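# Move one bottle from the cabinet onto the bench

## Task

Take a single bottle out of the cabinet and set it down standing upright on the bench, leaving the other two bottles inside the cabinet.

## Robot and tools

Robot: two six-joint arms, left_arm and right_arm, each on its own carriage on one floor track. left_rail carries left_arm and is always the one toward +y; right_rail carries right_arm. These names do not match image sides. Each arm base sits at x = 0, y = its carriage position, z = 0.04 m, facing +x. left_arm's fingers can fold: grip with the outer quarter of the pads near the tips, because parts held nearer the palm may be held loosely, dropped or over-squeezed, and tips pushed into a surface fold quietly. right_arm's fingers are rigid.

Frame: one scene frame fixed to the table. The table top is z = 0, +z is up, +x is the direction the arms face, +y is to their left. The track runs along y at x = 0, with y = 0 at its middle. The table edge is at x = 0.17 m. Positions are in metres and velocities in m/s and rad/s. The gripper fingers point along the gripper's +z axis and close along its y axis. end_effector_position is the point between the closed pads, and the fingertips extend about 33 mm past it (9 mm when fully open). Printed poses can be a few cm off.

The row (shared by execute_actions and move): one flat list of 18 numbers covering both arms, each in [-1, 1]. The first 9 are for left_arm: 6 joint offsets (shoulder pan, shoulder lift, elbow, wrist 1, wrist 2, wrist 3), then gripper position, force_limit, speed. The last 9 are the same for right_arm. The joint numbers are offsets, not poses. They count from that arm's Joint targets at the start of the call, not from the previous row, and 1.0 = 2.222 rad. Sending 0 keeps a joint where it is commanded. Stated joint ranges: pan, lift and wrists ±6.283 rad, elbow ±3.142 rad. A call that goes more than 0.010 rad past an end is refused.

Gripper numbers are absolute commands. Position: +1 is open (140 mm), about -0.8 is where the pads touch, and -1 closes until stopped. force_limit: -1 gives about 14 N, 0 about 40 N, +1 about 58 N. A faster speed grips harder. speed: -1 is about 30 mm/s, 0 about 140, +1 about 250. To leave a gripper unchanged, repeat the last three numbers you sent for it.

execute_actions {actions:[one action], cameras}: an action may hold rows (1 to 15, one per 1/30 s step), steps (1 to 450, default 15), until, and rail commands. Once the rows run out, the arms keep heading to the last row's target. Rail command: {"left_rail": {"position_m": y}} is an absolute carriage position along the track in metres (left_rail -0.8 to 1.5, right_rail -1.5 to 0.8). You can also set speed_m_s (0.01 to 1) and acceleration_factor (0.1 to 1), or send {"stop": true}. Keep the carriages at least 0.78 m apart. After sending a position, wait for arrival with {"steps": n, "until": {"left_rail": {"position_status": ["!=", "moving"]}}}. Do not steer the gripper to a scene point until the carriage stands still. An empty actions list returns camera images and the full state.

move {target, speed, blend, stop_force, zero, blocking, cameras}: plans a joint path to one row, or through up to 15 rows, using the same 18-number layout. Every row's offsets count from the same starting Joint targets, and the whole path has 10 s. speed is the peak joint speed in rad/s (0.01 to 3.14, default 0.5). blend, in rad, rounds off the intermediate corners. stop_force (3 to 120 N) ends an arm's path when it feels a push. Use a low speed with it, and leave it off when pulling away from contact. zero resets the force baseline. blocking=false returns early; then use wait or stop before sending more rows. The result adds a move: line: done, off_target, held, moving or fault, plus limits=held if any step was withheld.

wait {seconds 0 to 10}: lets time pass while the last commands hold. stop: brakes a running move. zoom_image {camera, region [x0,y0,x1,y1] px, ≤504 each side}: zooms into the latest image. Cameras: cam_high, cam_low, cam_front, cam_side, cam_left_wrist, cam_right_wrist (672x504). zero_wrist_force {arm}: re-zeroes that arm's wrist sensor. finished_scene {scene}: ends the scene for good. The result must already hold without the robot touching anything.

Reading results: Joint positions and Joint targets list the rail in m, then six joints in rad, for each arm. Also reported: end_effector_position and end_effector_quat_wxyz; Joint torques; Motor temperatures; Wrist force and Wrist torque in the gripper's own axes; Wrist depth as a 7x7 grid of distances in mm. object_status codes: 0 moving, 1 blocked while opening, 2 blocked while closing (an object is likely held), 3 reached the commanded position or the pads met. position_measured is in counts: 3 open, about 200 at a 20 mm gap, 230 with the pads touching. Rail position_status: moving, done, contact_stop, time_out, stopped, stopped_with_arm, stopped_for_other_arm, stopped_for_other_carriage. position_answer: taken or not_taken (resend once the carriage stands). "joint command not followed" means the clearance check changed an arm's targets.

Hazards: nothing may fall off the table, or onto the track or the metal strip beside it. Avoid fast hits and hard presses. Forces near 150 N, or contact torque at a joint's limit (141 N m for the big joints, 26.3 N m for the wrists), stop the arm for 10 s. Never let the arms or grippers press on each other. Don't let go of a bottle while it is moving, and set it down gently and upright. Keep the other two bottles in the cabinet and avoid knocking them over. Limit leverage on the gripper. Motors overheat, and brake at 85 °C, from long stretched holds or pushing against something. Thinking time counts as elapsed scene time.

Each tool is called after "Request:" by a JSON object that holds its "op" and its "data".

## Session

Request:
{"op": "execute_actions", "data": {"actions": []}}

Scene clock: 0.00 s.
left_arm: end_effector_position=(+0.3456, +1.0354, +0.5800) position_measured=3 object_status=3 end_effector_quat_wxyz=(+0.000, +0.000, +1.000, +0.000) | right_arm: end_effector_position=(+0.3456, -1.0583, +0.5800) position_measured=3 object_status=3 end_effector_quat_wxyz=(+0.000, +0.000, +1.000, +0.000)
Joint positions: left_arm=[1.008 -0.316 -1.725 0.971 -0.816 -1.571 -0.316] | right_arm=[-1.086 -0.316 -1.725 0.971 -0.816 -1.571 -0.316]
Joint velocities: within noise
Joint torques (N m): no reading
Motor temperatures (°C): left_arm=[34 37 29 44 41 36] | right_arm=[35 38 32 44 41 37]
Wrist force (N): no reading
Wrist torque (N m): no reading
Wrist force, peak (N): no reading
Wrist depth (mm): cam_left_wrist=[660 627 635 639 635 628 625 / - 676 - 657 - 664 674 / 696 717 - - - - 755 / - - - - - - 128 / - 124 764 764 757 - 122 / - 830 830 824 - 790 804 / - 1689 1753 1727 1608 1689 1689] | cam_right_wrist=[- - 656 667 659 669 667 / - 676 - - - 686 - / - - - 711 - - - / - 145 766 - - 698 698 / - 135 - - 797 146 119 / - 814 - 840 - - - / 1686 1844 1950 1858 1934 1888 -]
Joint targets: left_arm=[1.008 -0.316 -1.725 0.971 -0.816 -1.571 -0.316] | right_arm=[-1.086 -0.316 -1.725 0.971 -0.816 -1.571 -0.316]
Tool commands: left_gripper/position=+1.0 left_gripper/force_limit=+1.0 left_gripper/speed=+1.0 right_gripper/position=+1.0 right_gripper/force_limit=+1.0 right_gripper/speed=+1.0
left_rail: position_m=1.008 position_status=done
right_rail: position_m=-1.086 position_status=done

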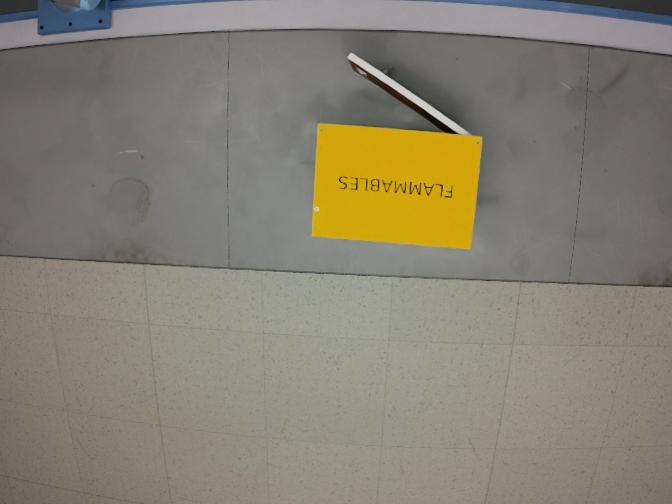

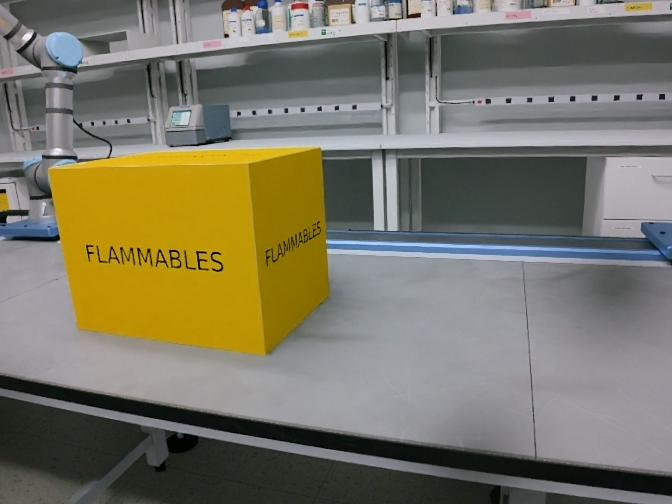

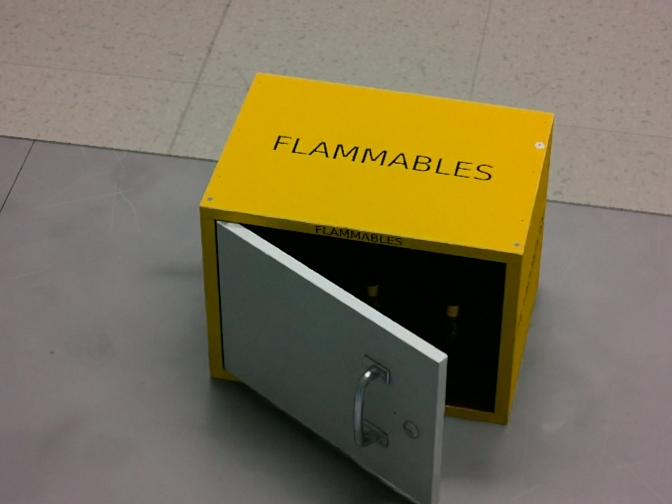

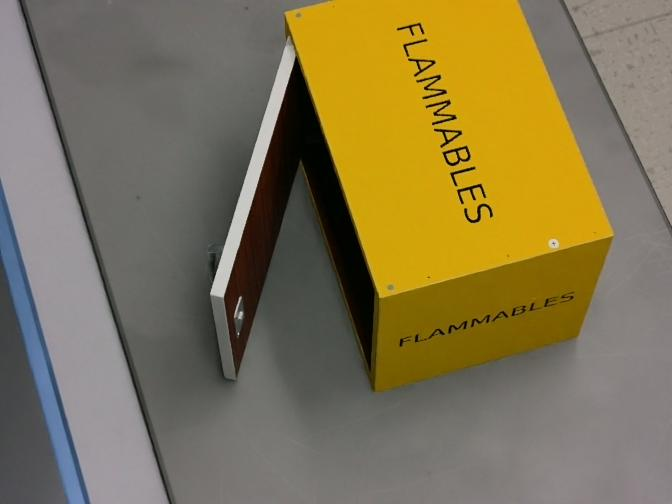

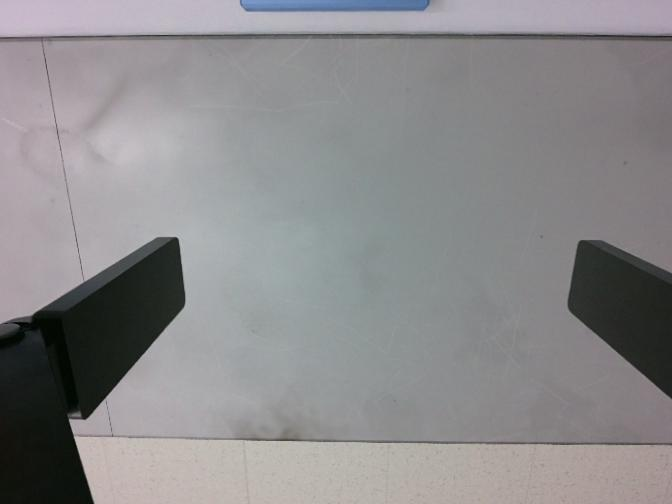

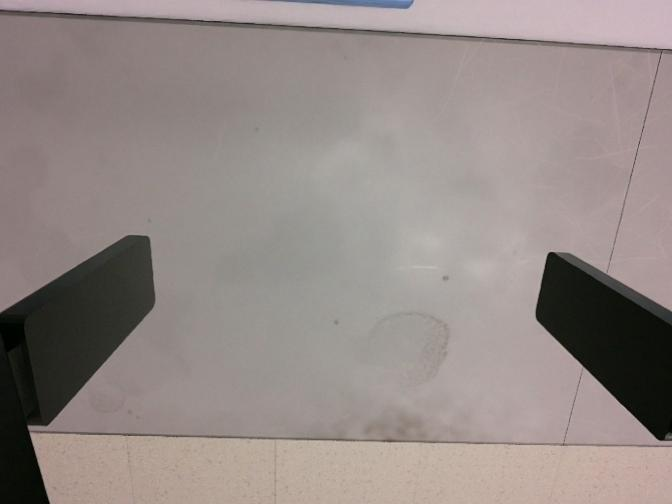

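Request:
{"op": "zoom_image", "data": {"camera": "cam_front", "region": [200, 200, 560, 440]}}

Request:
{"op": "zoom_image", "data": {"camera": "cam_side", "region": [200, 50, 480, 400]}}

Scaled by 1.400.

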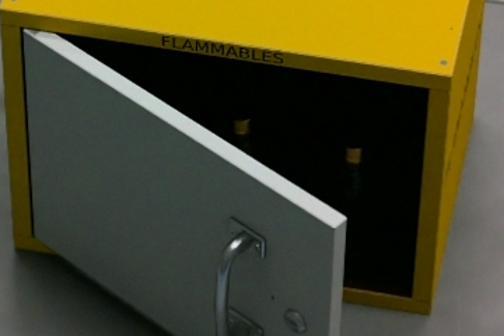

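Scaled by 1.440.

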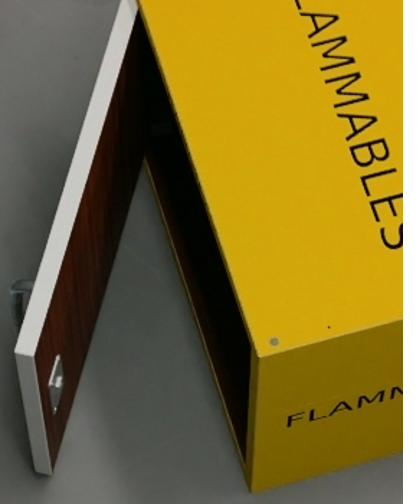

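Request:
{"op": "execute_actions", "data": {"actions": [{"right_rail":{"position_m":-0.8},"steps":90,"until":{"right_rail":{"position_status":["!=","moving"]}}}]}}

Request:
{"op": "move", "data": {"target": [0,0,0,0,0,0,1,1,1,0.4122,0.0936,0.690,-0.077,0.99,0.1422,1,1,1], "speed": 1.2}}

Request:
{"op": "move", "data": {"target": [0,0,0,0,0,0,1,1,1,0,0,0,0,0.424,0,1,1,1], "speed": 1.2, "cameras": ["all"]}}

Scene clock: 89.07 s.
left_arm: end_effector_position=(+0.3456, +1.0354, +0.5800) position_measured=3 object_status=3 end_effector_quat_wxyz=(+0.000, +0.000, +1.000, +0.000) | right_arm: end_effector_position=(+0.3456, -0.7728, +0.5800) position_measured=3 object_status=3 end_effector_quat_wxyz=(+0.000, +0.000, +1.000, +0.000)
Joint positions: left_arm=[1.008 -0.316 -1.725 0.971 -0.816 -1.571 -0.316] | right_arm=[-0.8 -0.316 -1.725 0.971 -0.816 -1.571 -0.316]
Joint torques (N m): left_arm=[0.29 -12.47 -20.21 -2.9 0.24 0.05] | right_arm=[-1.47 -12.08 -22.33 -3.16 -0.2 0.07]
Wrist force (N): left_arm=[0.2 0.0 0.0] | right_arm=[0.0 0.1 -0.2]
Wrist torque (N m): left_arm=[0.00 -0.05 0.01] | right_arm=[0.01 -0.01 0.00]
Wrist force, peak (N): left_arm=[0.2 -0.4 -0.2] | right_arm=[-0.1 1.2 -0.3]
Wrist depth (mm): cam_left_wrist=[639 649 623 660 622 651 622 / - 644 - - 711 653 617 / - - - - - - 707 / 720 - 733 - - 726 130 / - 123 767 - - - 121 / - - - - 796 796 - / - 1807 1702 1677 1665 1677 1630] | cam_right_wrist=[- - 669 648 656 678 670 / - - - - - - - / - - - - - - 769 / 740 135 - 779 744 766 728 / - 127 - 831 803 146 124 / - - - - 861 858 - / 1919 1858 1888 1761 1858 1967 -]
Joint targets: left_arm=[1.008 -0.316 -1.725 0.971 -0.816 -1.571 -0.316] | right_arm=[-0.800 -0.316 -1.725 0.971 -0.816 -1.571 -0.316]
Tool commands: left_gripper/position=+1.0 left_gripper/force_limit=+1.0 left_gripper/speed=+1.0 right_gripper/position=+1.0 right_gripper/force_limit=+1.0 right_gripper/speed=+1.0
left_rail: position_m=1.008 position_status=done
right_rail: position_m=-0.800 position_status=done

Scene clock: 91.67 s.
left_arm: end_effector_position=(+0.3456, +1.0354, +0.5800) position_measured=3 object_status=3 end_effector_quat_wxyz=(+0.000, +0.000, +1.000, +0.000) | right_arm: end_effector_position=(+0.1312, -0.2439, +0.2003) position_measured=3 object_status=3 end_effector_quat_wxyz=(+0.493, -0.507, -0.493, -0.508)
Joint positions: left_arm=[1.008 -0.316 -1.725 0.971 -0.816 -1.571 -0.316] | right_arm=[-0.8 0.6 -1.517 2.504 -0.987 0.629 0]
Joint torques (N m): left_arm=[0.98 -12.5 -19.57 -2.76 0.37 0.34] | right_arm=[5.61 -7.8 -6.38 -3.87 2.09 1.4]
Wrist force (N): left_arm=[0.0 0.1 -0.4] | right_arm=[0.3 -2.8 -1.0]
Wrist torque (N m): left_arm=[0.02 -0.01 0.01] | right_arm=[-0.77 -0.07 0.03]
Wrist force, peak (N): left_arm=[-0.4 -0.2 -0.2] | right_arm=[-1.7 -4.3 -1.6]
Wrist depth (mm): cam_left_wrist=[659 637 648 635 617 609 628 / - - - - - - 625 / - - - - 690 628 - / - - 709 - - - 121 / - 133 796 - 755 757 122 / - 810 883 - - - - / - 1654 1689 1677 1702 1642 1689] | cam_right_wrist=[2682 - - - - 2712 - / 1844 - - - - 4453 217 / - - 1372 - - - 263 / - 144 825 904 - - 427 / - 136 516 607 - 144 124 / 413 405 409 431 440 315 118 / 316 - 329 343 321 305 -]
Joint targets: left_arm=[1.008 -0.316 -1.725 0.971 -0.816 -1.571 -0.316] | right_arm=[-0.800 0.600 -1.517 2.504 -0.987 0.629 0.000]
left_rail: position_m=1.008 position_status=done
right_rail: position_m=-0.800 position_status=done
move: done

Scene clock: 93.20 s.
left_arm: end_effector_position=(+0.3456, +1.0354, +0.5800) position_measured=3 object_status=3 end_effector_quat_wxyz=(+0.000, +0.000, +1.000, +0.000) | right_arm: end_effector_position=(+0.3790, -0.3793, +0.2003) position_measured=3 object_status=3 end_effector_quat_wxyz=(-0.209, +0.675, +0.209, +0.676)
Joint positions: left_arm=[1.008 -0.316 -1.725 0.971 -0.816 -1.571 -0.316] | right_arm=[-0.8 0.6 -1.517 2.504 -0.987 1.571 0]
Joint torques (N m): left_arm=[-1.29 -11.88 -20.22 -2.55 0.18 0.15] | right_arm=[6.04 -8.24 -8.83 -2.99 1.8 1.48]
Wrist force (N): left_arm=[0.0 -0.3 0.0] | right_arm=[0.1 -2.6 -1.0]
Wrist torque (N m): left_arm=[-0.07 0.00 0.01] | right_arm=[-0.75 0.00 0.02]
Wrist force, peak (N): left_arm=[-0.2 -0.3 -0.3] | right_arm=[0.1 -3.5 -0.9]
Wrist depth (mm): cam_left_wrist=[660 625 646 637 634 628 618 / 690 - 649 - - 660 659 / 696 755 670 - - - - / 726 142 731 729 - - 120 / - 124 - - - 827 122 / - - - 798 883 772 798 / - 1702 1630 1608 1689 1714 1665] | cam_right_wrist=[368 308 267 337 - - - / 531 608 282 356 - - - / 555 645 294 379 - - 4069 / 553 144 313 414 3278 4214 3933 / - 427 332 439 570 156 124 / 357 388 353 393 417 412 - / 313 - - 311 331 330 335]
Joint targets: left_arm=[1.008 -0.316 -1.725 0.971 -0.816 -1.571 -0.316] | right_arm=[-0.800 0.600 -1.517 2.504 -0.987 1.571 0.000]
left_rail: position_m=1.008 position_status=done
right_rail: position_m=-0.800 position_status=done
move: done

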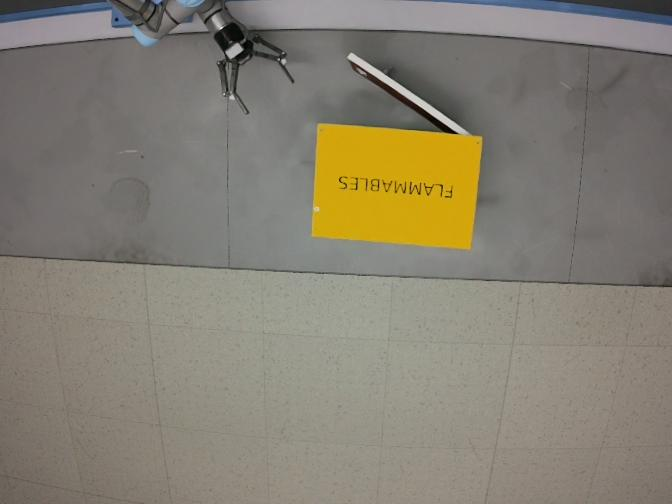

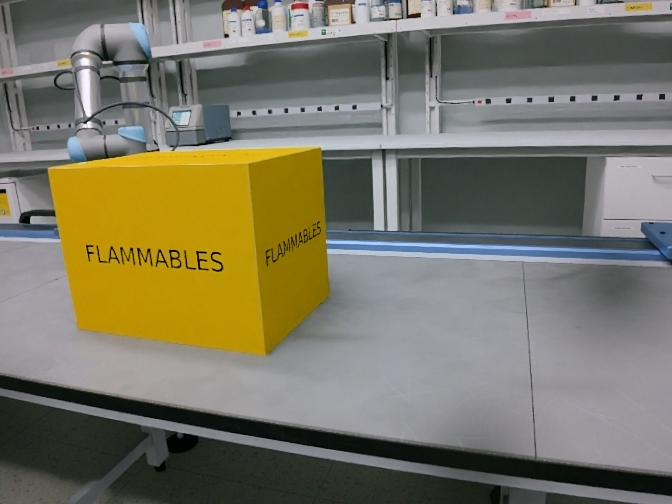

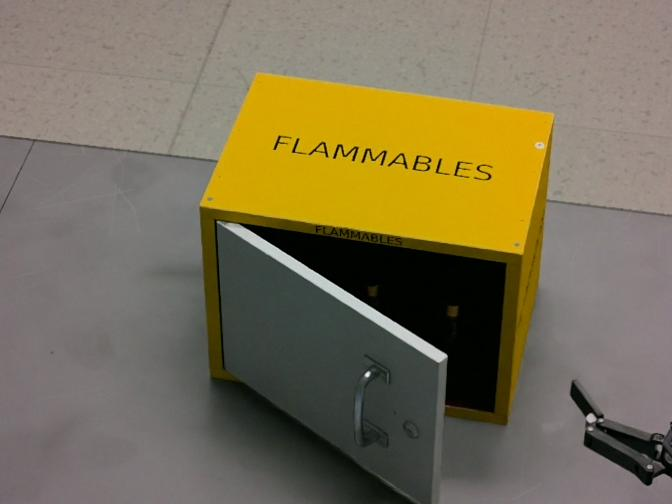

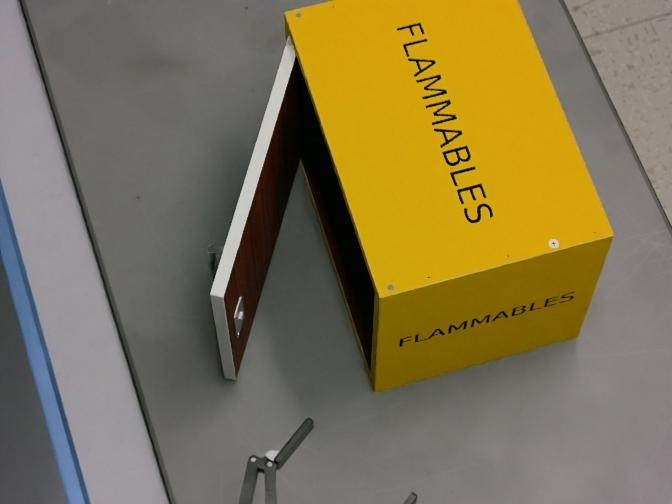

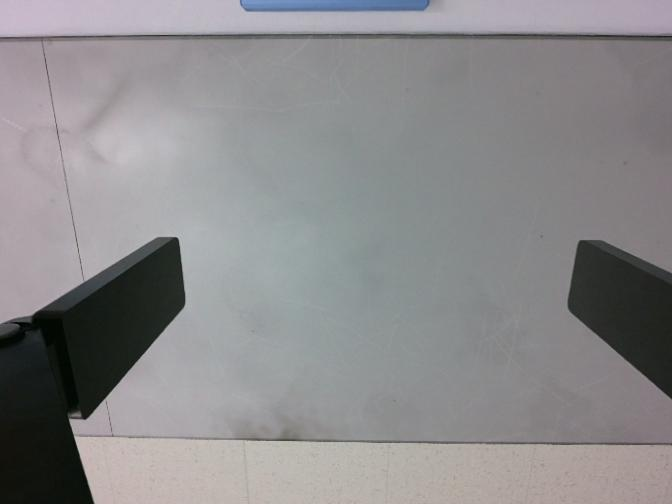

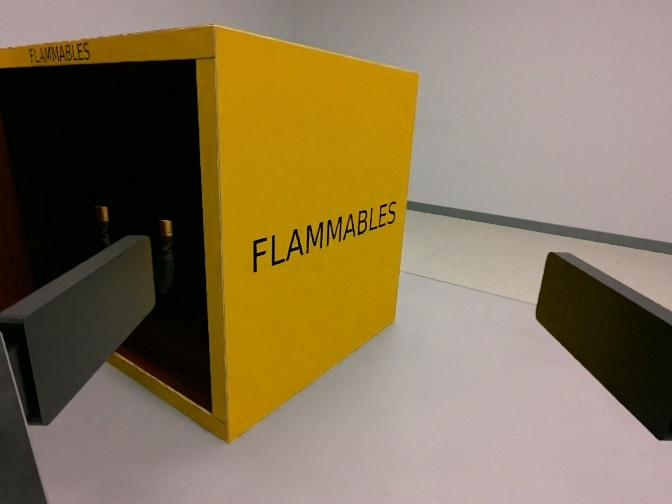

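Request:
{"op": "move", "data": {"target": [0,0,0,0,0,0,1,1,1,-0.0095,0.1058,-0.1391,0.0333,-0.2498,0,-1,-1,-0.5], "speed": 0.8}}

Request:
{"op": "execute_actions", "data": {"actions": [{"right_rail":{"position_m":-0.65,"speed_m_s":0.3},"steps":90,"until":{"right_rail":{"position_status":["!=","moving"]}}}], "cameras": ["cam_high","cam_side","cam_right_wrist"]}}

Scene clock: 163.97 s.
left_arm: end_effector_position=(+0.3456, +1.0354, +0.5800) position_measured=3 object_status=3 end_effector_quat_wxyz=(+0.000, +0.000, +1.000, +0.000) | right_arm: end_effector_position=(+0.3610, -0.2091, +0.2002) position_measured=232 object_status=3 end_effector_quat_wxyz=(-0.380, +0.596, +0.380, +0.597)
Joint positions: left_arm=[1.008 -0.316 -1.725 0.971 -0.816 -1.571 -0.316] | right_arm=[-0.8 0.579 -1.282 2.195 -0.913 1.016 0]
Joint torques (N m): left_arm=[0.61 -11.92 -20.38 -2.64 0.25 0.14] | right_arm=[-8.98 -20.16 -27.41 0.29 -2.51 1.21]
Wrist force (N): left_arm=[0.0 -0.1 0.0] | right_arm=[0.1 -2.8 -1.0]
Wrist torque (N m): left_arm=[-0.03 0.00 0.01] | right_arm=[-0.76 -0.08 0.03]
Wrist force, peak (N): left_arm=[0.4 0.3 0.1] | right_arm=[0.1 -2.1 -2.3]
Wrist depth (mm): cam_left_wrist=[632 644 625 659 635 612 627 / - - - 632 670 - - / - - - 680 688 684 678 / 715 702 717 717 713 - 129 / - 123 - - - 726 121 / - 780 824 830 - - - / - 1714 1821 1766 1630 1727 -] | cam_right_wrist=[129 150 - 329 238 190 148 / 134 160 246 502 549 500 152 / 141 165 260 536 599 548 161 / 153 169 293 156 623 551 169 / - 164 92 94 97 177 183 / - - - - 75 76 191 / - - - - - 73 63]
Joint targets: left_arm=[1.008 -0.316 -1.725 0.971 -0.816 -1.571 -0.316] | right_arm=[-0.800 0.579 -1.282 2.195 -0.913 1.016 0.000]
left_rail: position_m=1.008 position_status=done
right_rail: position_m=-0.800 position_status=done
move: done

Scene clock: 165.17 s.
left_arm: end_effector_position=(+0.3456, +1.0354, +0.5800) position_measured=3 object_status=3 end_effector_quat_wxyz=(+0.000, +0.000, +1.000, +0.000) | right_arm: end_effector_position=(+0.3611, -0.0591, +0.2002) position_measured=232 object_status=3 end_effector_quat_wxyz=(-0.380, +0.596, +0.380, +0.597)
Joint positions: left_arm=[1.008 -0.316 -1.725 0.971 -0.816 -1.571 -0.316] | right_arm=[-0.65 0.579 -1.282 2.195 -0.913 1.016 0]
Joint torques (N m): left_arm=[-0.94 -10.75 -20.11 -2.83 0.31 0.38] | right_arm=[2.93 -29.38 -16.49 -1.26 -1.54 1.13]
Wrist force (N): left_arm=[0.0 0.0 0.0] | right_arm=[0.1 -1.9 -2.0]
Wrist torque (N m): left_arm=[0.00 0.00 0.01] | right_arm=[-0.61 -0.09 0.03]
Wrist force, peak (N): left_arm=[-0.3 -0.2 0.4] | right_arm=[-0.3 -3.7 -0.2]
Wrist depth (mm): cam_left_wrist=[660 630 674 634 625 610 618 / 680 - - 648 - - - / 702 729 - - - - - / - 711 750 - - - 122 / - 123 785 759 - - 121 / - - 804 - - - 793 / - 1753 1753 1689 1793 1780 1642] | cam_right_wrist=[- 76 105 322 251 197 162 / - 77 125 225 384 423 400 / - 80 130 249 407 458 427 / - 82 135 176 428 487 432 / - 84 93 94 97 495 411 / - 76 - - 75 76 376 / - - - - - 73 63]
Joint targets: left_arm=[1.008 -0.316 -1.725 0.971 -0.816 -1.571 -0.316] | right_arm=[-0.650 0.579 -1.282 2.195 -0.913 1.016 0.000]
Tool commands: left_gripper/position=+1.0 left_gripper/force_limit=+1.0 left_gripper/speed=+1.0 right_gripper/position=-1.0 right_gripper/force_limit=-1.0 right_gripper/speed=-0.5
left_rail: position_m=1.008 position_status=done
right_rail: position_m=-0.650 speed_m_s=0.30 position_status=done
Images, in order (width x height): cam_high 672x504, cam_side 672x504, cam_right_wrist 672x504.

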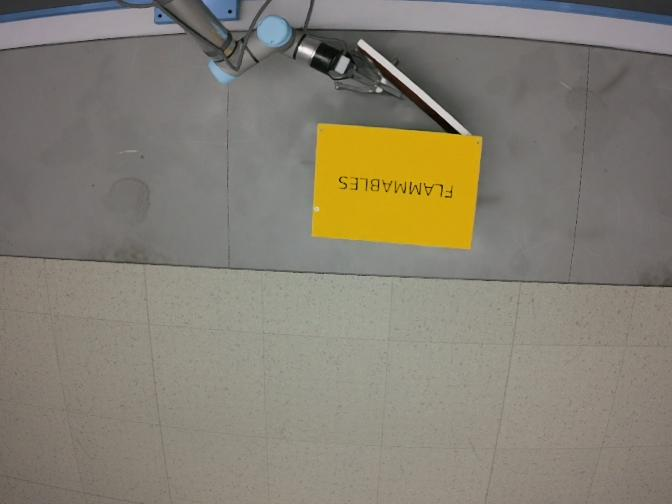

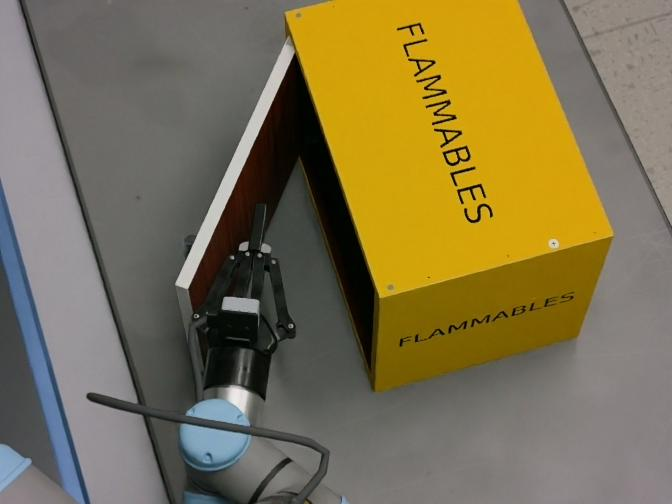

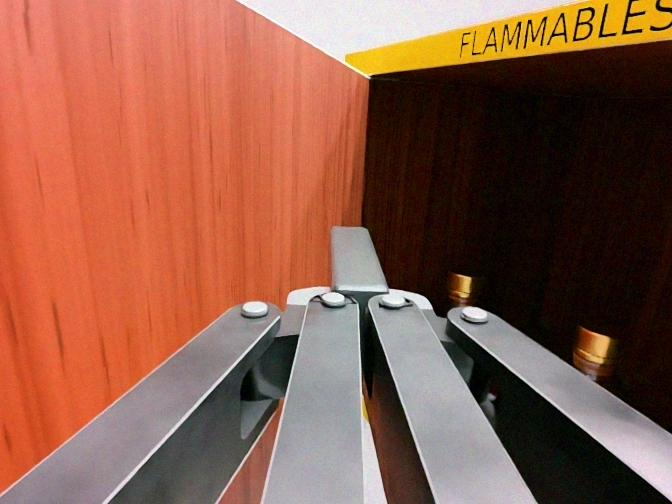

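Request:
{"op": "move", "data": {"target": [0,0,0,0,0,0,1,1,1,0.157,0,0,0,0,0,-1,-1,-0.5], "speed": 0.25, "stop_force": 30, "cameras": ["cam_high","cam_side"]}}

Scene clock: 175.73 s.
left_arm: end_effector_position=(+0.3456, +1.0354, +0.5800) position_measured=3 object_status=3 end_effector_quat_wxyz=(+0.000, +0.000, +1.000, +0.000) | right_arm: end_effector_position=(+0.1373, +0.0287, +0.2002) position_measured=232 object_status=3 end_effector_quat_wxyz=(-0.477, +0.521, +0.477, +0.522)
Joint positions: left_arm=[1.008 -0.316 -1.725 0.971 -0.816 -1.571 -0.316] | right_arm=[-0.65 0.928 -1.282 2.195 -0.913 1.016 0]
Joint torques (N m): left_arm=[-0.5 -13.95 -20.03 -2.81 0.4 0.49] | right_arm=[7.4 -21.04 -25.58 0.01 -0.44 0.85]
Wrist force (N): left_arm=[0.0 0.1 -0.1] | right_arm=[-0.1 -1.6 -2.0]
Wrist torque (N m): left_arm=[0.02 0.01 0.01] | right_arm=[-0.71 -0.05 0.04]
Wrist force, peak (N): left_arm=[0.3 -0.4 0.0] | right_arm=[-0.1 -3.1 -1.5]
Wrist depth (mm): cam_left_wrist=[653 628 634 635 628 - 630 / - 668 - - - - 639 / 704 676 682 - - - 684 / 731 - - - 704 - 121 / - 124 755 - 757 759 122 / - 801 785 - - - 115 / - 1727 1740 1689 - 1575 1654] | cam_right_wrist=[- - 1040 153 168 - - / - - 1013 159 171 185 201 / - - 1044 169 181 196 215 / 1674 811 789 168 191 209 231 / 1983 571 91 94 97 217 250 / - - - - 75 77 257 / - - - - - 73 63]
Joint targets: left_arm=[1.008 -0.316 -1.725 0.971 -0.816 -1.571 -0.316] | right_arm=[-0.650 0.928 -1.282 2.195 -0.913 1.016 0.000]
left_rail: position_m=1.008 position_status=done
right_rail: position_m=-0.650 speed_m_s=0.30 position_status=done
move: done
Images, in order (width x height): cam_high 672x504, cam_side 672x504.

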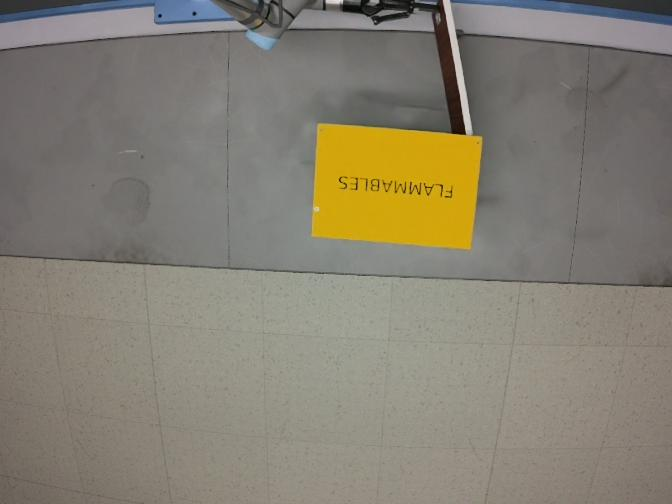

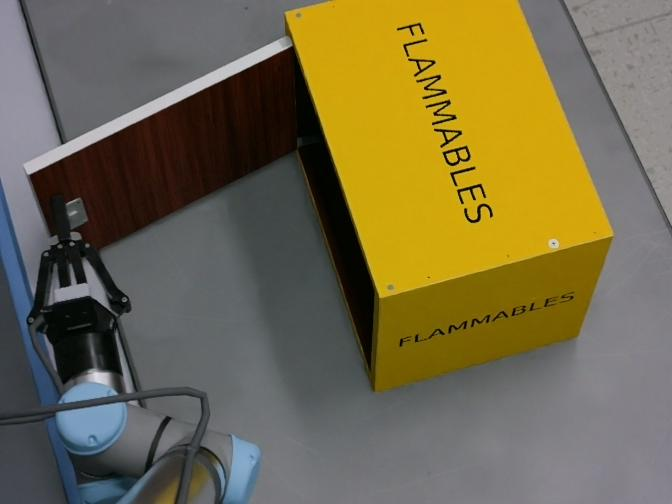

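Request:
{"op": "execute_actions", "data": {"actions": [{"right_rail":{"position_m":-0.47,"speed_m_s":0.12},"steps":120,"until":{"right_rail":{"position_status":["!=","moving"]}}}], "cameras": ["cam_side","cam_front"]}}

Scene clock: 182.50 s.
left_arm: end_effector_position=(+0.3456, +1.0354, +0.5800) position_measured=3 object_status=3 end_effector_quat_wxyz=(+0.000, +0.000, +1.000, +0.000) | right_arm: end_effector_position=(+0.1373, +0.2087, +0.2002) position_measured=232 object_status=3 end_effector_quat_wxyz=(-0.477, +0.521, +0.477, +0.522)
Joint positions: left_arm=[1.008 -0.316 -1.725 0.971 -0.816 -1.571 -0.316] | right_arm=[-0.47 0.928 -1.282 2.195 -0.913 1.016 0]
Joint torques (N m): left_arm=[0.64 -13.45 -19.62 -2.9 0.35 0.42] | right_arm=[4.25 -21.56 -24.96 -2.71 1.63 0.62]
Wrist force (N): left_arm=[0.0 -0.1 0.2] | right_arm=[-0.3 -2.0 -2.2]
Wrist torque (N m): left_arm=[-0.02 -0.01 0.01] | right_arm=[-0.65 0.00 0.04]
Wrist force, peak (N): left_arm=[-0.2 -0.4 -0.4] | right_arm=[-0.1 -2.5 -4.3]
Wrist depth (mm): cam_left_wrist=[637 648 648 662 635 623 627 / - - - - 655 674 - / 692 704 682 702 686 682 668 / - 715 750 - - - 128 / - 124 752 772 - - 122 / - 812 775 798 860 - 115 / - 1689 1702 1677 1677 1677 1630] | cam_right_wrist=[2565 - 944 154 151 144 138 / - - 843 162 155 148 142 / - - 855 170 163 155 149 / 3065 825 828 173 170 162 154 / 2052 574 91 95 96 167 162 / - - - - 75 77 69 / - - - - - 73 63]
Joint targets: left_arm=[1.008 -0.316 -1.725 0.971 -0.816 -1.571 -0.316] | right_arm=[-0.470 0.928 -1.282 2.195 -0.913 1.016 0.000]
Tool commands: left_gripper/position=+1.0 left_gripper/force_limit=+1.0 left_gripper/speed=+1.0 right_gripper/position=-1.0 right_gripper/force_limit=-1.0 right_gripper/speed=-0.5
left_rail: position_m=1.008 position_status=done
right_rail: position_m=-0.470 speed_m_s=0.12 position_status=done
Images, in order (width x height): cam_front 672x504, cam_side 672x504.

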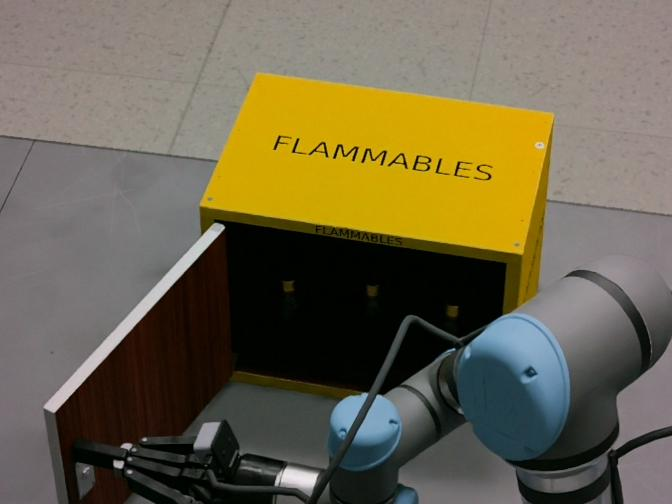

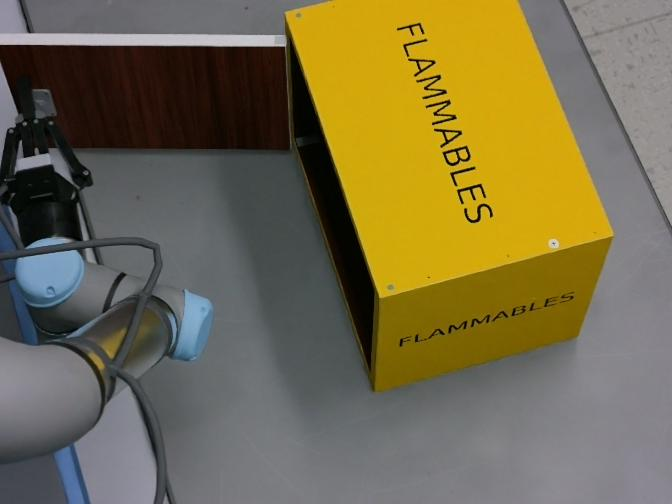

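Request:
{"op": "move", "data": {"target": [0,0,0,0,0,0,1,1,1,-0.0126,-0.0954,0.1274,-0.032,0.6548,0,-1,-1,-0.5], "speed": 0.9}}

Request:
{"op": "execute_actions", "data": {"actions": [{"right_rail":{"position_m":-0.28,"speed_m_s":0.3},"rows":[[0,0,0,0,0,0,1,1,1,0,0,0,0,0,0,1,-1,0]],"steps":90,"until":{"right_rail":{"position_status":["!=","moving"]}}}], "cameras": ["cam_high","cam_side","cam_right_wrist"]}}

Scene clock: 202.37 s.
left_arm: end_effector_position=(+0.3456, +1.0354, +0.5800) position_measured=3 object_status=3 end_effector_quat_wxyz=(+0.000, +0.000, +1.000, +0.000) | right_arm: end_effector_position=(+0.3622, -0.1915, +0.2002) position_measured=232 object_status=3 end_effector_quat_wxyz=(+0.000, +0.707, +0.000, +0.707)
Joint positions: left_arm=[1.008 -0.316 -1.725 0.971 -0.816 -1.571 -0.316] | right_arm=[-0.47 0.9 -1.494 2.478 -0.984 2.471 0]
Joint torques (N m): left_arm=[0.65 -12.03 -19.75 -2.76 0.33 0.5] | right_arm=[-10.36 -25.81 -8.53 -3.95 1.98 0.7]
Wrist force (N): left_arm=[0.1 -0.2 0.0] | right_arm=[-0.1 -2.1 -1.0]
Wrist torque (N m): left_arm=[-0.04 -0.01 0.01] | right_arm=[-0.62 -0.04 0.03]
Wrist force, peak (N): left_arm=[-0.1 -0.5 -0.3] | right_arm=[-0.1 -3.5 -1.9]
Wrist depth (mm): cam_left_wrist=[641 674 649 634 614 632 598 / 664 670 648 - 655 648 648 / - 690 662 684 - 686 - / - - - 724 - - 696 / - 133 864 - 729 750 122 / - 796 810 - 788 785 - / - 1702 1689 1677 - 1702 1654] | cam_right_wrist=[210 208 208 209 208 - - / 484 485 486 480 230 - - / 503 509 510 501 4538 5130 5130 / 529 534 535 155 242 4720 3371 / 480 475 92 94 96 92 - / - - - - 75 77 69 / - - - - - 73 63]
Joint targets: left_arm=[1.008 -0.316 -1.725 0.971 -0.816 -1.571 -0.316] | right_arm=[-0.470 0.900 -1.494 2.478 -0.984 2.471 0.000]
left_rail: position_m=1.008 position_status=done
right_rail: position_m=-0.470 speed_m_s=0.12 position_status=done
move: done

Scene clock: 203.70 s.
left_arm: end_effector_position=(+0.3456, +1.0354, +0.5800) position_measured=3 object_status=3 end_effector_quat_wxyz=(+0.000, +0.000, +1.000, +0.000) | right_arm: end_effector_position=(+0.3622, -0.0016, +0.2002) position_measured=3 object_status=0 end_effector_quat_wxyz=(+0.000, +0.707, +0.000, +0.707)
Joint positions: left_arm=[1.008 -0.316 -1.725 0.971 -0.816 -1.571 -0.316] | right_arm=[-0.28 0.9 -1.494 2.478 -0.984 2.471 0]
Joint torques (N m): left_arm=[0.88 -13.24 -19.46 -2.95 0.49 0.62] | right_arm=[-6.68 -17.21 -19.14 -3.37 1.76 0.81]
Wrist force (N): left_arm=[0.2 -0.2 0.1] | right_arm=[0.0 -2.4 -1.0]
Wrist torque (N m): left_arm=[-0.05 -0.05 0.00] | right_arm=[-0.68 0.00 0.03]
Wrist force, peak (N): left_arm=[-0.2 0.3 -0.3] | right_arm=[-0.2 -3.4 -1.2]
Wrist depth (mm): cam_left_wrist=[655 635 622 634 617 639 646 / - - 664 - - 642 625 / 698 707 - 731 644 684 684 / - 707 724 - 715 686 696 / - 123 - - - 747 121 / - - - 790 836 - - / - 1740 1702 1642 1689 1714 1665] | cam_right_wrist=[213 216 218 215 215 216 212 / 211 319 492 487 486 439 313 / 216 330 511 510 512 498 326 / 216 309 535 539 539 493 307 / - 343 347 519 533 333 124 / 241 335 353 365 372 354 112 / 243 301 303 312 308 312 315]
Joint targets: left_arm=[1.008 -0.316 -1.725 0.971 -0.816 -1.571 -0.316] | right_arm=[-0.280 0.900 -1.494 2.478 -0.984 2.471 0.000]
left_rail: position_m=1.008 position_status=done
right_rail: position_m=-0.280 speed_m_s=0.30 position_status=done
Images, in order (width x height): cam_high 672x504, cam_side 672x504, cam_right_wrist 672x504.

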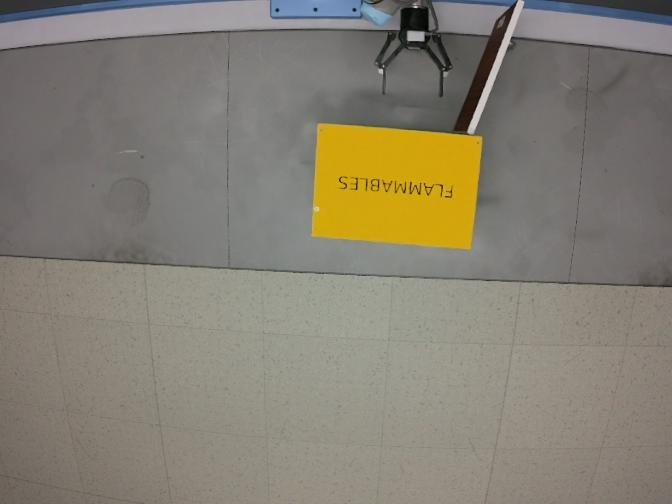

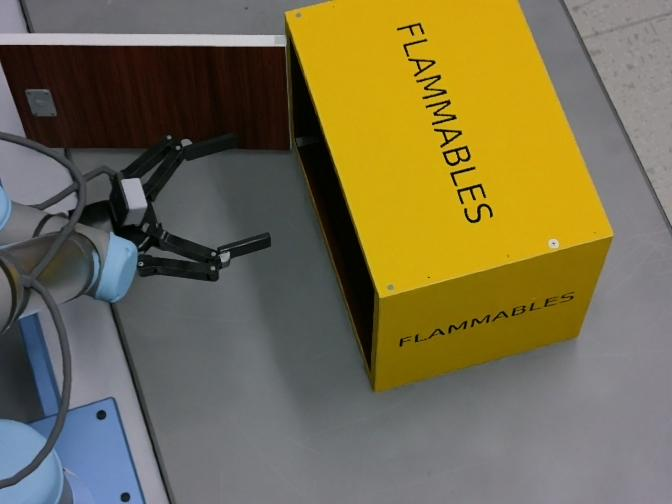

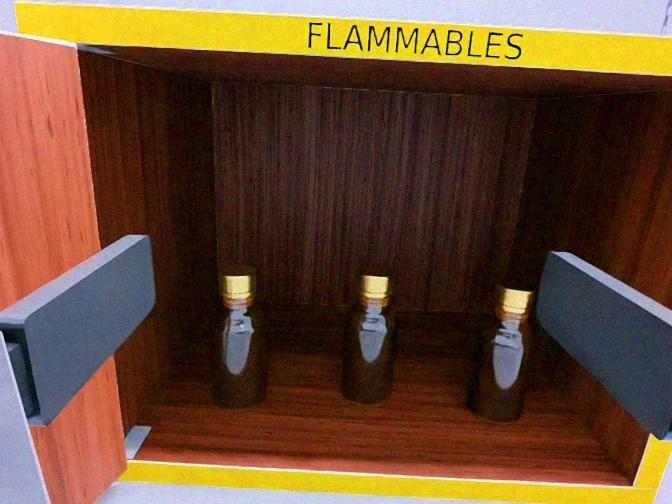

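Request:
{"op": "execute_actions", "data": {"actions": [{"right_rail":{"position_m":-0.18,"speed_m_s":0.3},"rows":[[0,0,0,0,0,0,1,1,1,0,0,0,0,0,0,0.3,-1,0]],"steps":90,"until":{"right_rail":{"position_status":["!=","moving"]}}}]}}

Request:
{"op": "move", "data": {"target": [[0,0,0,0,0,0,1,1,1,-0.0099,0.2192,0.03,-0.2492,-0.0099,0,0.3,-1,0],[0,0,0,0,0,0,1,1,1,-0.1076,0.2225,-0.0026,-0.22,-0.1076,0,0.3,-1,0],[0,0,0,0,0,0,1,1,1,-0.1686,0.2315,-0.0498,-0.1817,-0.1687,0,0.3,-1,0]], "speed": 0.3, "blend": [0.03,0.03,0], "stop_force": 15, "cameras": ["cam_side","cam_front","cam_right_wrist"]}}

Scene clock: 250.87 s.
left_arm: end_effector_position=(+0.3456, +1.0354, +0.5800) position_measured=3 object_status=3 end_effector_quat_wxyz=(+0.000, +0.000, +1.000, +0.000) | right_arm: end_effector_position=(+0.3622, +0.0985, +0.2002) position_measured=91 object_status=3 end_effector_quat_wxyz=(+0.000, +0.707, +0.000, +0.707)
Joint positions: left_arm=[1.008 -0.316 -1.725 0.971 -0.816 -1.571 -0.316] | right_arm=[-0.18 0.9 -1.494 2.478 -0.984 2.471 0]
Joint torques (N m): left_arm=[0.87 -12.9 -19.11 -2.89 0.48 0.77] | right_arm=[-0.25 -10.95 -18.75 -0.04 1.53 0.77]
Wrist force (N): left_arm=[-0.1 0.0 0.1] | right_arm=[-0.3 -2.2 -1.1]
Wrist torque (N m): left_arm=[-0.01 0.01 0.01] | right_arm=[-0.65 0.03 0.03]
Wrist force, peak (N): left_arm=[-0.3 0.2 -0.5] | right_arm=[-0.2 -3.5 -1.2]
Wrist depth (mm): cam_left_wrist=[657 651 634 642 618 615 606 / - - 659 653 - - - / - 659 672 688 - - - / - 726 - - - 707 129 / - 123 - 762 750 798 122 / - - - - - - - / - 1727 1689 1865 1677 1702 1642] | cam_right_wrist=[- 126 217 221 218 220 217 / 111 132 185 492 487 490 439 / - 130 191 518 512 514 480 / - 134 211 544 540 538 475 / - 102 213 351 492 122 342 / - 71 223 355 378 - 78 / - - 233 315 308 - -]
Joint targets: left_arm=[1.008 -0.316 -1.725 0.971 -0.816 -1.571 -0.316] | right_arm=[-0.180 0.900 -1.494 2.478 -0.984 2.471 0.000]
left_rail: position_m=1.008 position_status=done
right_rail: position_m=-0.180 speed_m_s=0.30 position_status=done

Scene clock: 255.03 s.
left_arm: end_effector_position=(+0.3456, +1.0354, +0.5800) position_measured=3 object_status=3 end_effector_quat_wxyz=(+0.000, +0.000, +1.000, +0.000) | right_arm: end_effector_position=(+0.5112, +0.0899, +0.0703) position_measured=91 object_status=3 end_effector_quat_wxyz=(+0.000, +0.707, +0.000, +0.707)
Joint positions: left_arm=[1.008 -0.316 -1.725 0.971 -0.816 -1.571 -0.316] | right_arm=[-0.18 0.525 -0.98 2.367 -1.388 2.096 0]
Joint torques (N m): left_arm=[0.93 -12.51 -19.46 -3.01 0.35 0.87] | right_arm=[-8.99 -24.69 -27.78 -1.75 -4.51 0.57]
Wrist force (N): left_arm=[0.0 -0.2 -0.1] | right_arm=[0.5 8.6 -17.4]
Wrist torque (N m): left_arm=[-0.04 -0.01 0.01] | right_arm=[0.65 -0.08 0.04]
Wrist force, peak (N): left_arm=[0.0 -0.4 -0.2] | right_arm=[0.2 18.5 -17.6]
Wrist depth (mm): cam_left_wrist=[644 634 618 630 630 655 615 / 668 - - - - - - / 704 - 680 686 696 - 668 / 729 - 726 757 - - 120 / - 133 772 745 - - 121 / - 785 836 - 798 767 790 / - 1702 1677 1665 1702 1665 1689] | cam_right_wrist=[- 139 225 348 343 333 325 / - 143 235 352 354 348 181 / - 146 246 171 370 364 178 / - 143 279 174 188 186 179 / - 102 211 185 217 122 183 / - 71 167 170 173 158 78 / - - 140 138 137 - -]
Joint targets: left_arm=[1.008 -0.316 -1.725 0.971 -0.816 -1.571 -0.316] | right_arm=[-0.180 0.525 -0.980 2.367 -1.388 2.096 0.000]
left_rail: position_m=1.008 position_status=done
right_rail: position_m=-0.180 speed_m_s=0.30 position_status=done
move: contact (right_arm)
Images, in order (width x height): cam_front 672x504, cam_side 672x504, cam_right_wrist 672x504.

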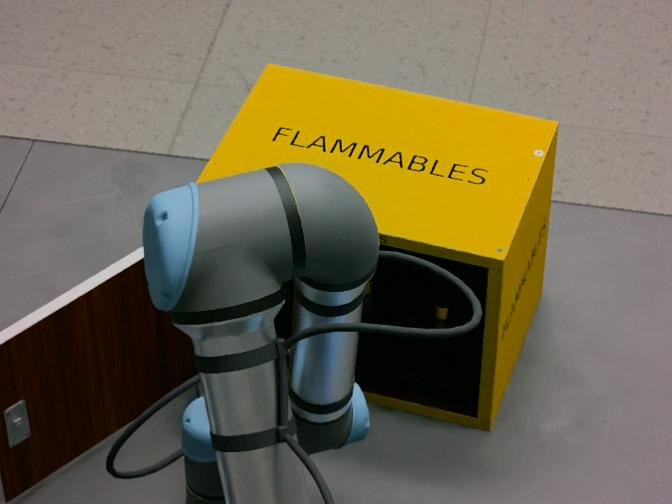

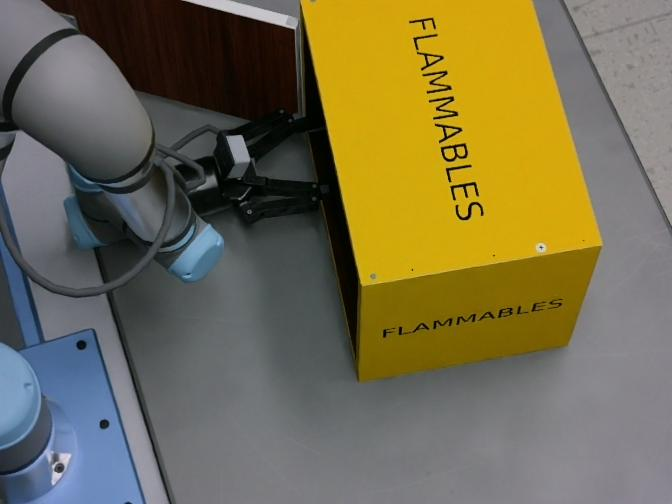

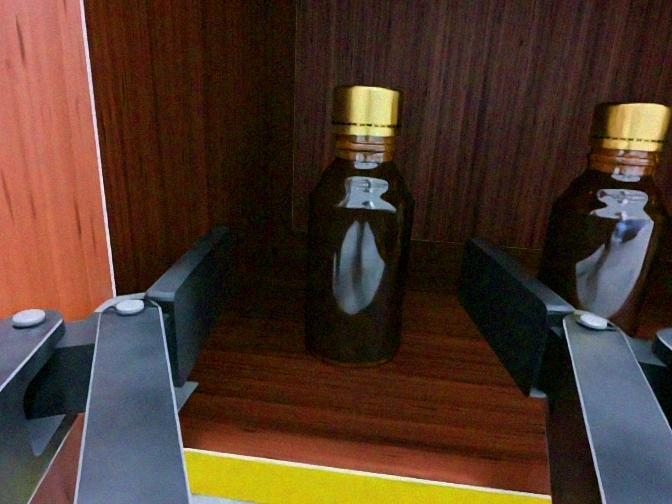

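Request:
{"op": "move", "data": {"target": [0,0,0,0,0,0,1,1,1,0.1587,-0.0123,0.0798,-0.0676,0.1588,0,0.3,-1,0], "speed": 0.4}}

Request:
{"op": "execute_actions", "data": {"actions": [{"right_rail":{"position_m":-0.295,"speed_m_s":0.3},"rows":[[0,0,0,0,0,0,1,1,1,0,0,0,0,0,0,0.45,-1,0]],"steps":90,"until":{"right_rail":{"position_status":["!=","moving"]}}}], "cameras": ["cam_side","cam_front","cam_high","cam_right_wrist"]}}

Scene clock: 270.97 s.
left_arm: end_effector_position=(+0.3456, +1.0354, +0.5800) position_measured=3 object_status=3 end_effector_quat_wxyz=(+0.000, +0.000, +1.000, +0.000) | right_arm: end_effector_position=(+0.3622, +0.0899, +0.0703) position_measured=91 object_status=3 end_effector_quat_wxyz=(+0.000, +0.707, +0.000, +0.707)
Joint positions: left_arm=[1.008 -0.316 -1.725 0.971 -0.816 -1.571 -0.316] | right_arm=[-0.18 0.877 -1.007 2.544 -1.538 2.449 0]
Joint torques (N m): left_arm=[0.28 -13.31 -20.49 -3.06 0.24 0.92] | right_arm=[6.24 -34.13 5.1 -4.13 2.19 0.72]
Wrist force (N): left_arm=[0.2 0.1 0.1] | right_arm=[0.2 -2.6 -1.3]
Wrist torque (N m): left_arm=[0.01 -0.04 0.01] | right_arm=[-0.72 -0.08 0.03]
Wrist force, peak (N): left_arm=[0.1 -0.3 -0.3] | right_arm=[0.8 8.4 -17.7]
Wrist depth (mm): cam_left_wrist=[639 614 657 635 642 623 614 / - 672 660 702 - - 657 / - - - - - - - / 731 - - 722 724 - 707 / - 123 769 743 - - 122 / - - 821 - 870 807 - / - 1714 1689 1714 1665 1654 1677] | cam_right_wrist=[169 189 284 482 468 460 444 / 171 198 299 502 498 481 469 / 178 204 306 487 516 515 304 / 182 203 307 324 330 345 310 / - 102 247 275 273 122 265 / - 71 196 200 204 122 77 / - - 157 160 162 163 -]
Joint targets: left_arm=[1.008 -0.316 -1.725 0.971 -0.816 -1.571 -0.316] | right_arm=[-0.180 0.878 -1.007 2.544 -1.538 2.449 0.000]
left_rail: position_m=1.008 position_status=done
right_rail: position_m=-0.180 speed_m_s=0.30 position_status=done
move: done

Scene clock: 272.07 s.
left_arm: end_effector_position=(+0.3456, +1.0354, +0.5800) position_measured=3 object_status=3 end_effector_quat_wxyz=(+0.000, +0.000, +1.000, +0.000) | right_arm: end_effector_position=(+0.3621, -0.0251, +0.0703) position_measured=72 object_status=3 end_effector_quat_wxyz=(+0.000, +0.707, +0.000, +0.707)
Joint positions: left_arm=[1.008 -0.316 -1.725 0.971 -0.816 -1.571 -0.316] | right_arm=[-0.295 0.878 -1.007 2.544 -1.538 2.449 0]
Joint torques (N m): left_arm=[0.62 -12.61 -19.54 -3.18 0.29 1.02] | right_arm=[5.25 -32.43 -6 -3.27 0.51 0.61]
Wrist force (N): left_arm=[0.0 -0.2 -0.1] | right_arm=[0.4 -2.5 -1.3]
Wrist torque (N m): left_arm=[-0.04 -0.02 0.01] | right_arm=[-0.72 -0.11 0.04]
Wrist force, peak (N): left_arm=[-0.1 -0.4 0.0] | right_arm=[0.3 -3.8 -1.3]
Wrist depth (mm): cam_left_wrist=[644 653 623 674 632 653 615 / 630 - - - 676 - - / - - 657 698 - - - / 724 - 733 788 735 680 128 / - 123 764 - - 790 122 / - - 807 796 807 720 - / - 1727 1677 1665 1534 1689 1689] | cam_right_wrist=[280 370 483 471 461 442 281 / 284 359 502 495 484 395 275 / 292 353 514 496 499 349 269 / 285 324 319 316 330 300 262 / - 103 249 264 258 125 239 / - 176 196 192 194 187 77 / - 155 157 160 162 164 -]
Joint targets: left_arm=[1.008 -0.316 -1.725 0.971 -0.816 -1.571 -0.316] | right_arm=[-0.295 0.878 -1.007 2.544 -1.538 2.449 0.000]
left_rail: position_m=1.008 position_status=done
right_rail: position_m=-0.295 speed_m_s=0.30 position_status=done
Images, in order (width x height): cam_high 672x504, cam_front 672x504, cam_side 672x504, cam_right_wrist 672x504.

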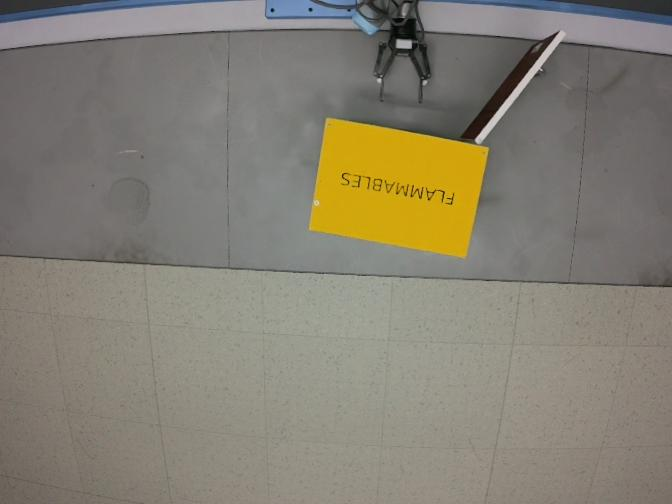

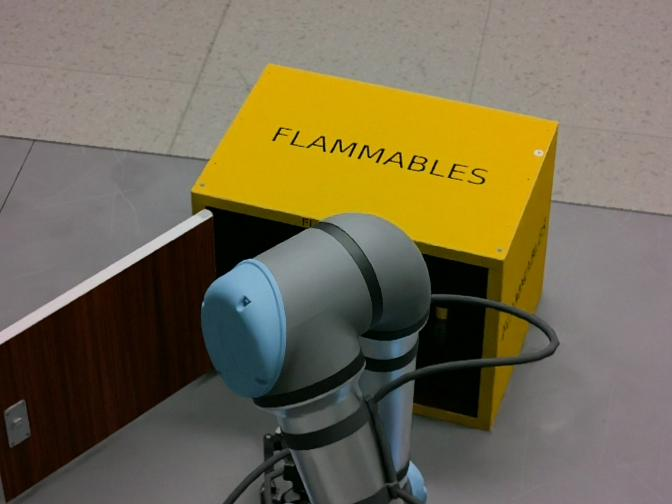

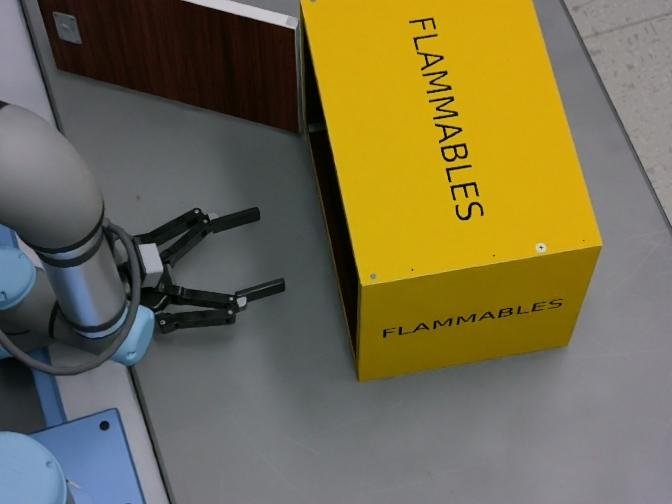

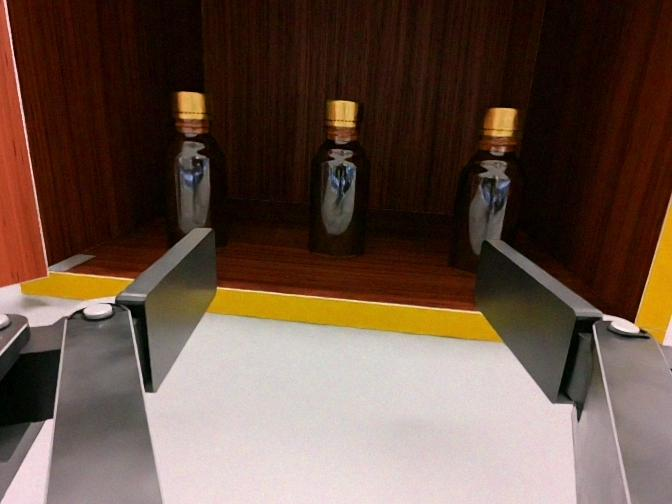

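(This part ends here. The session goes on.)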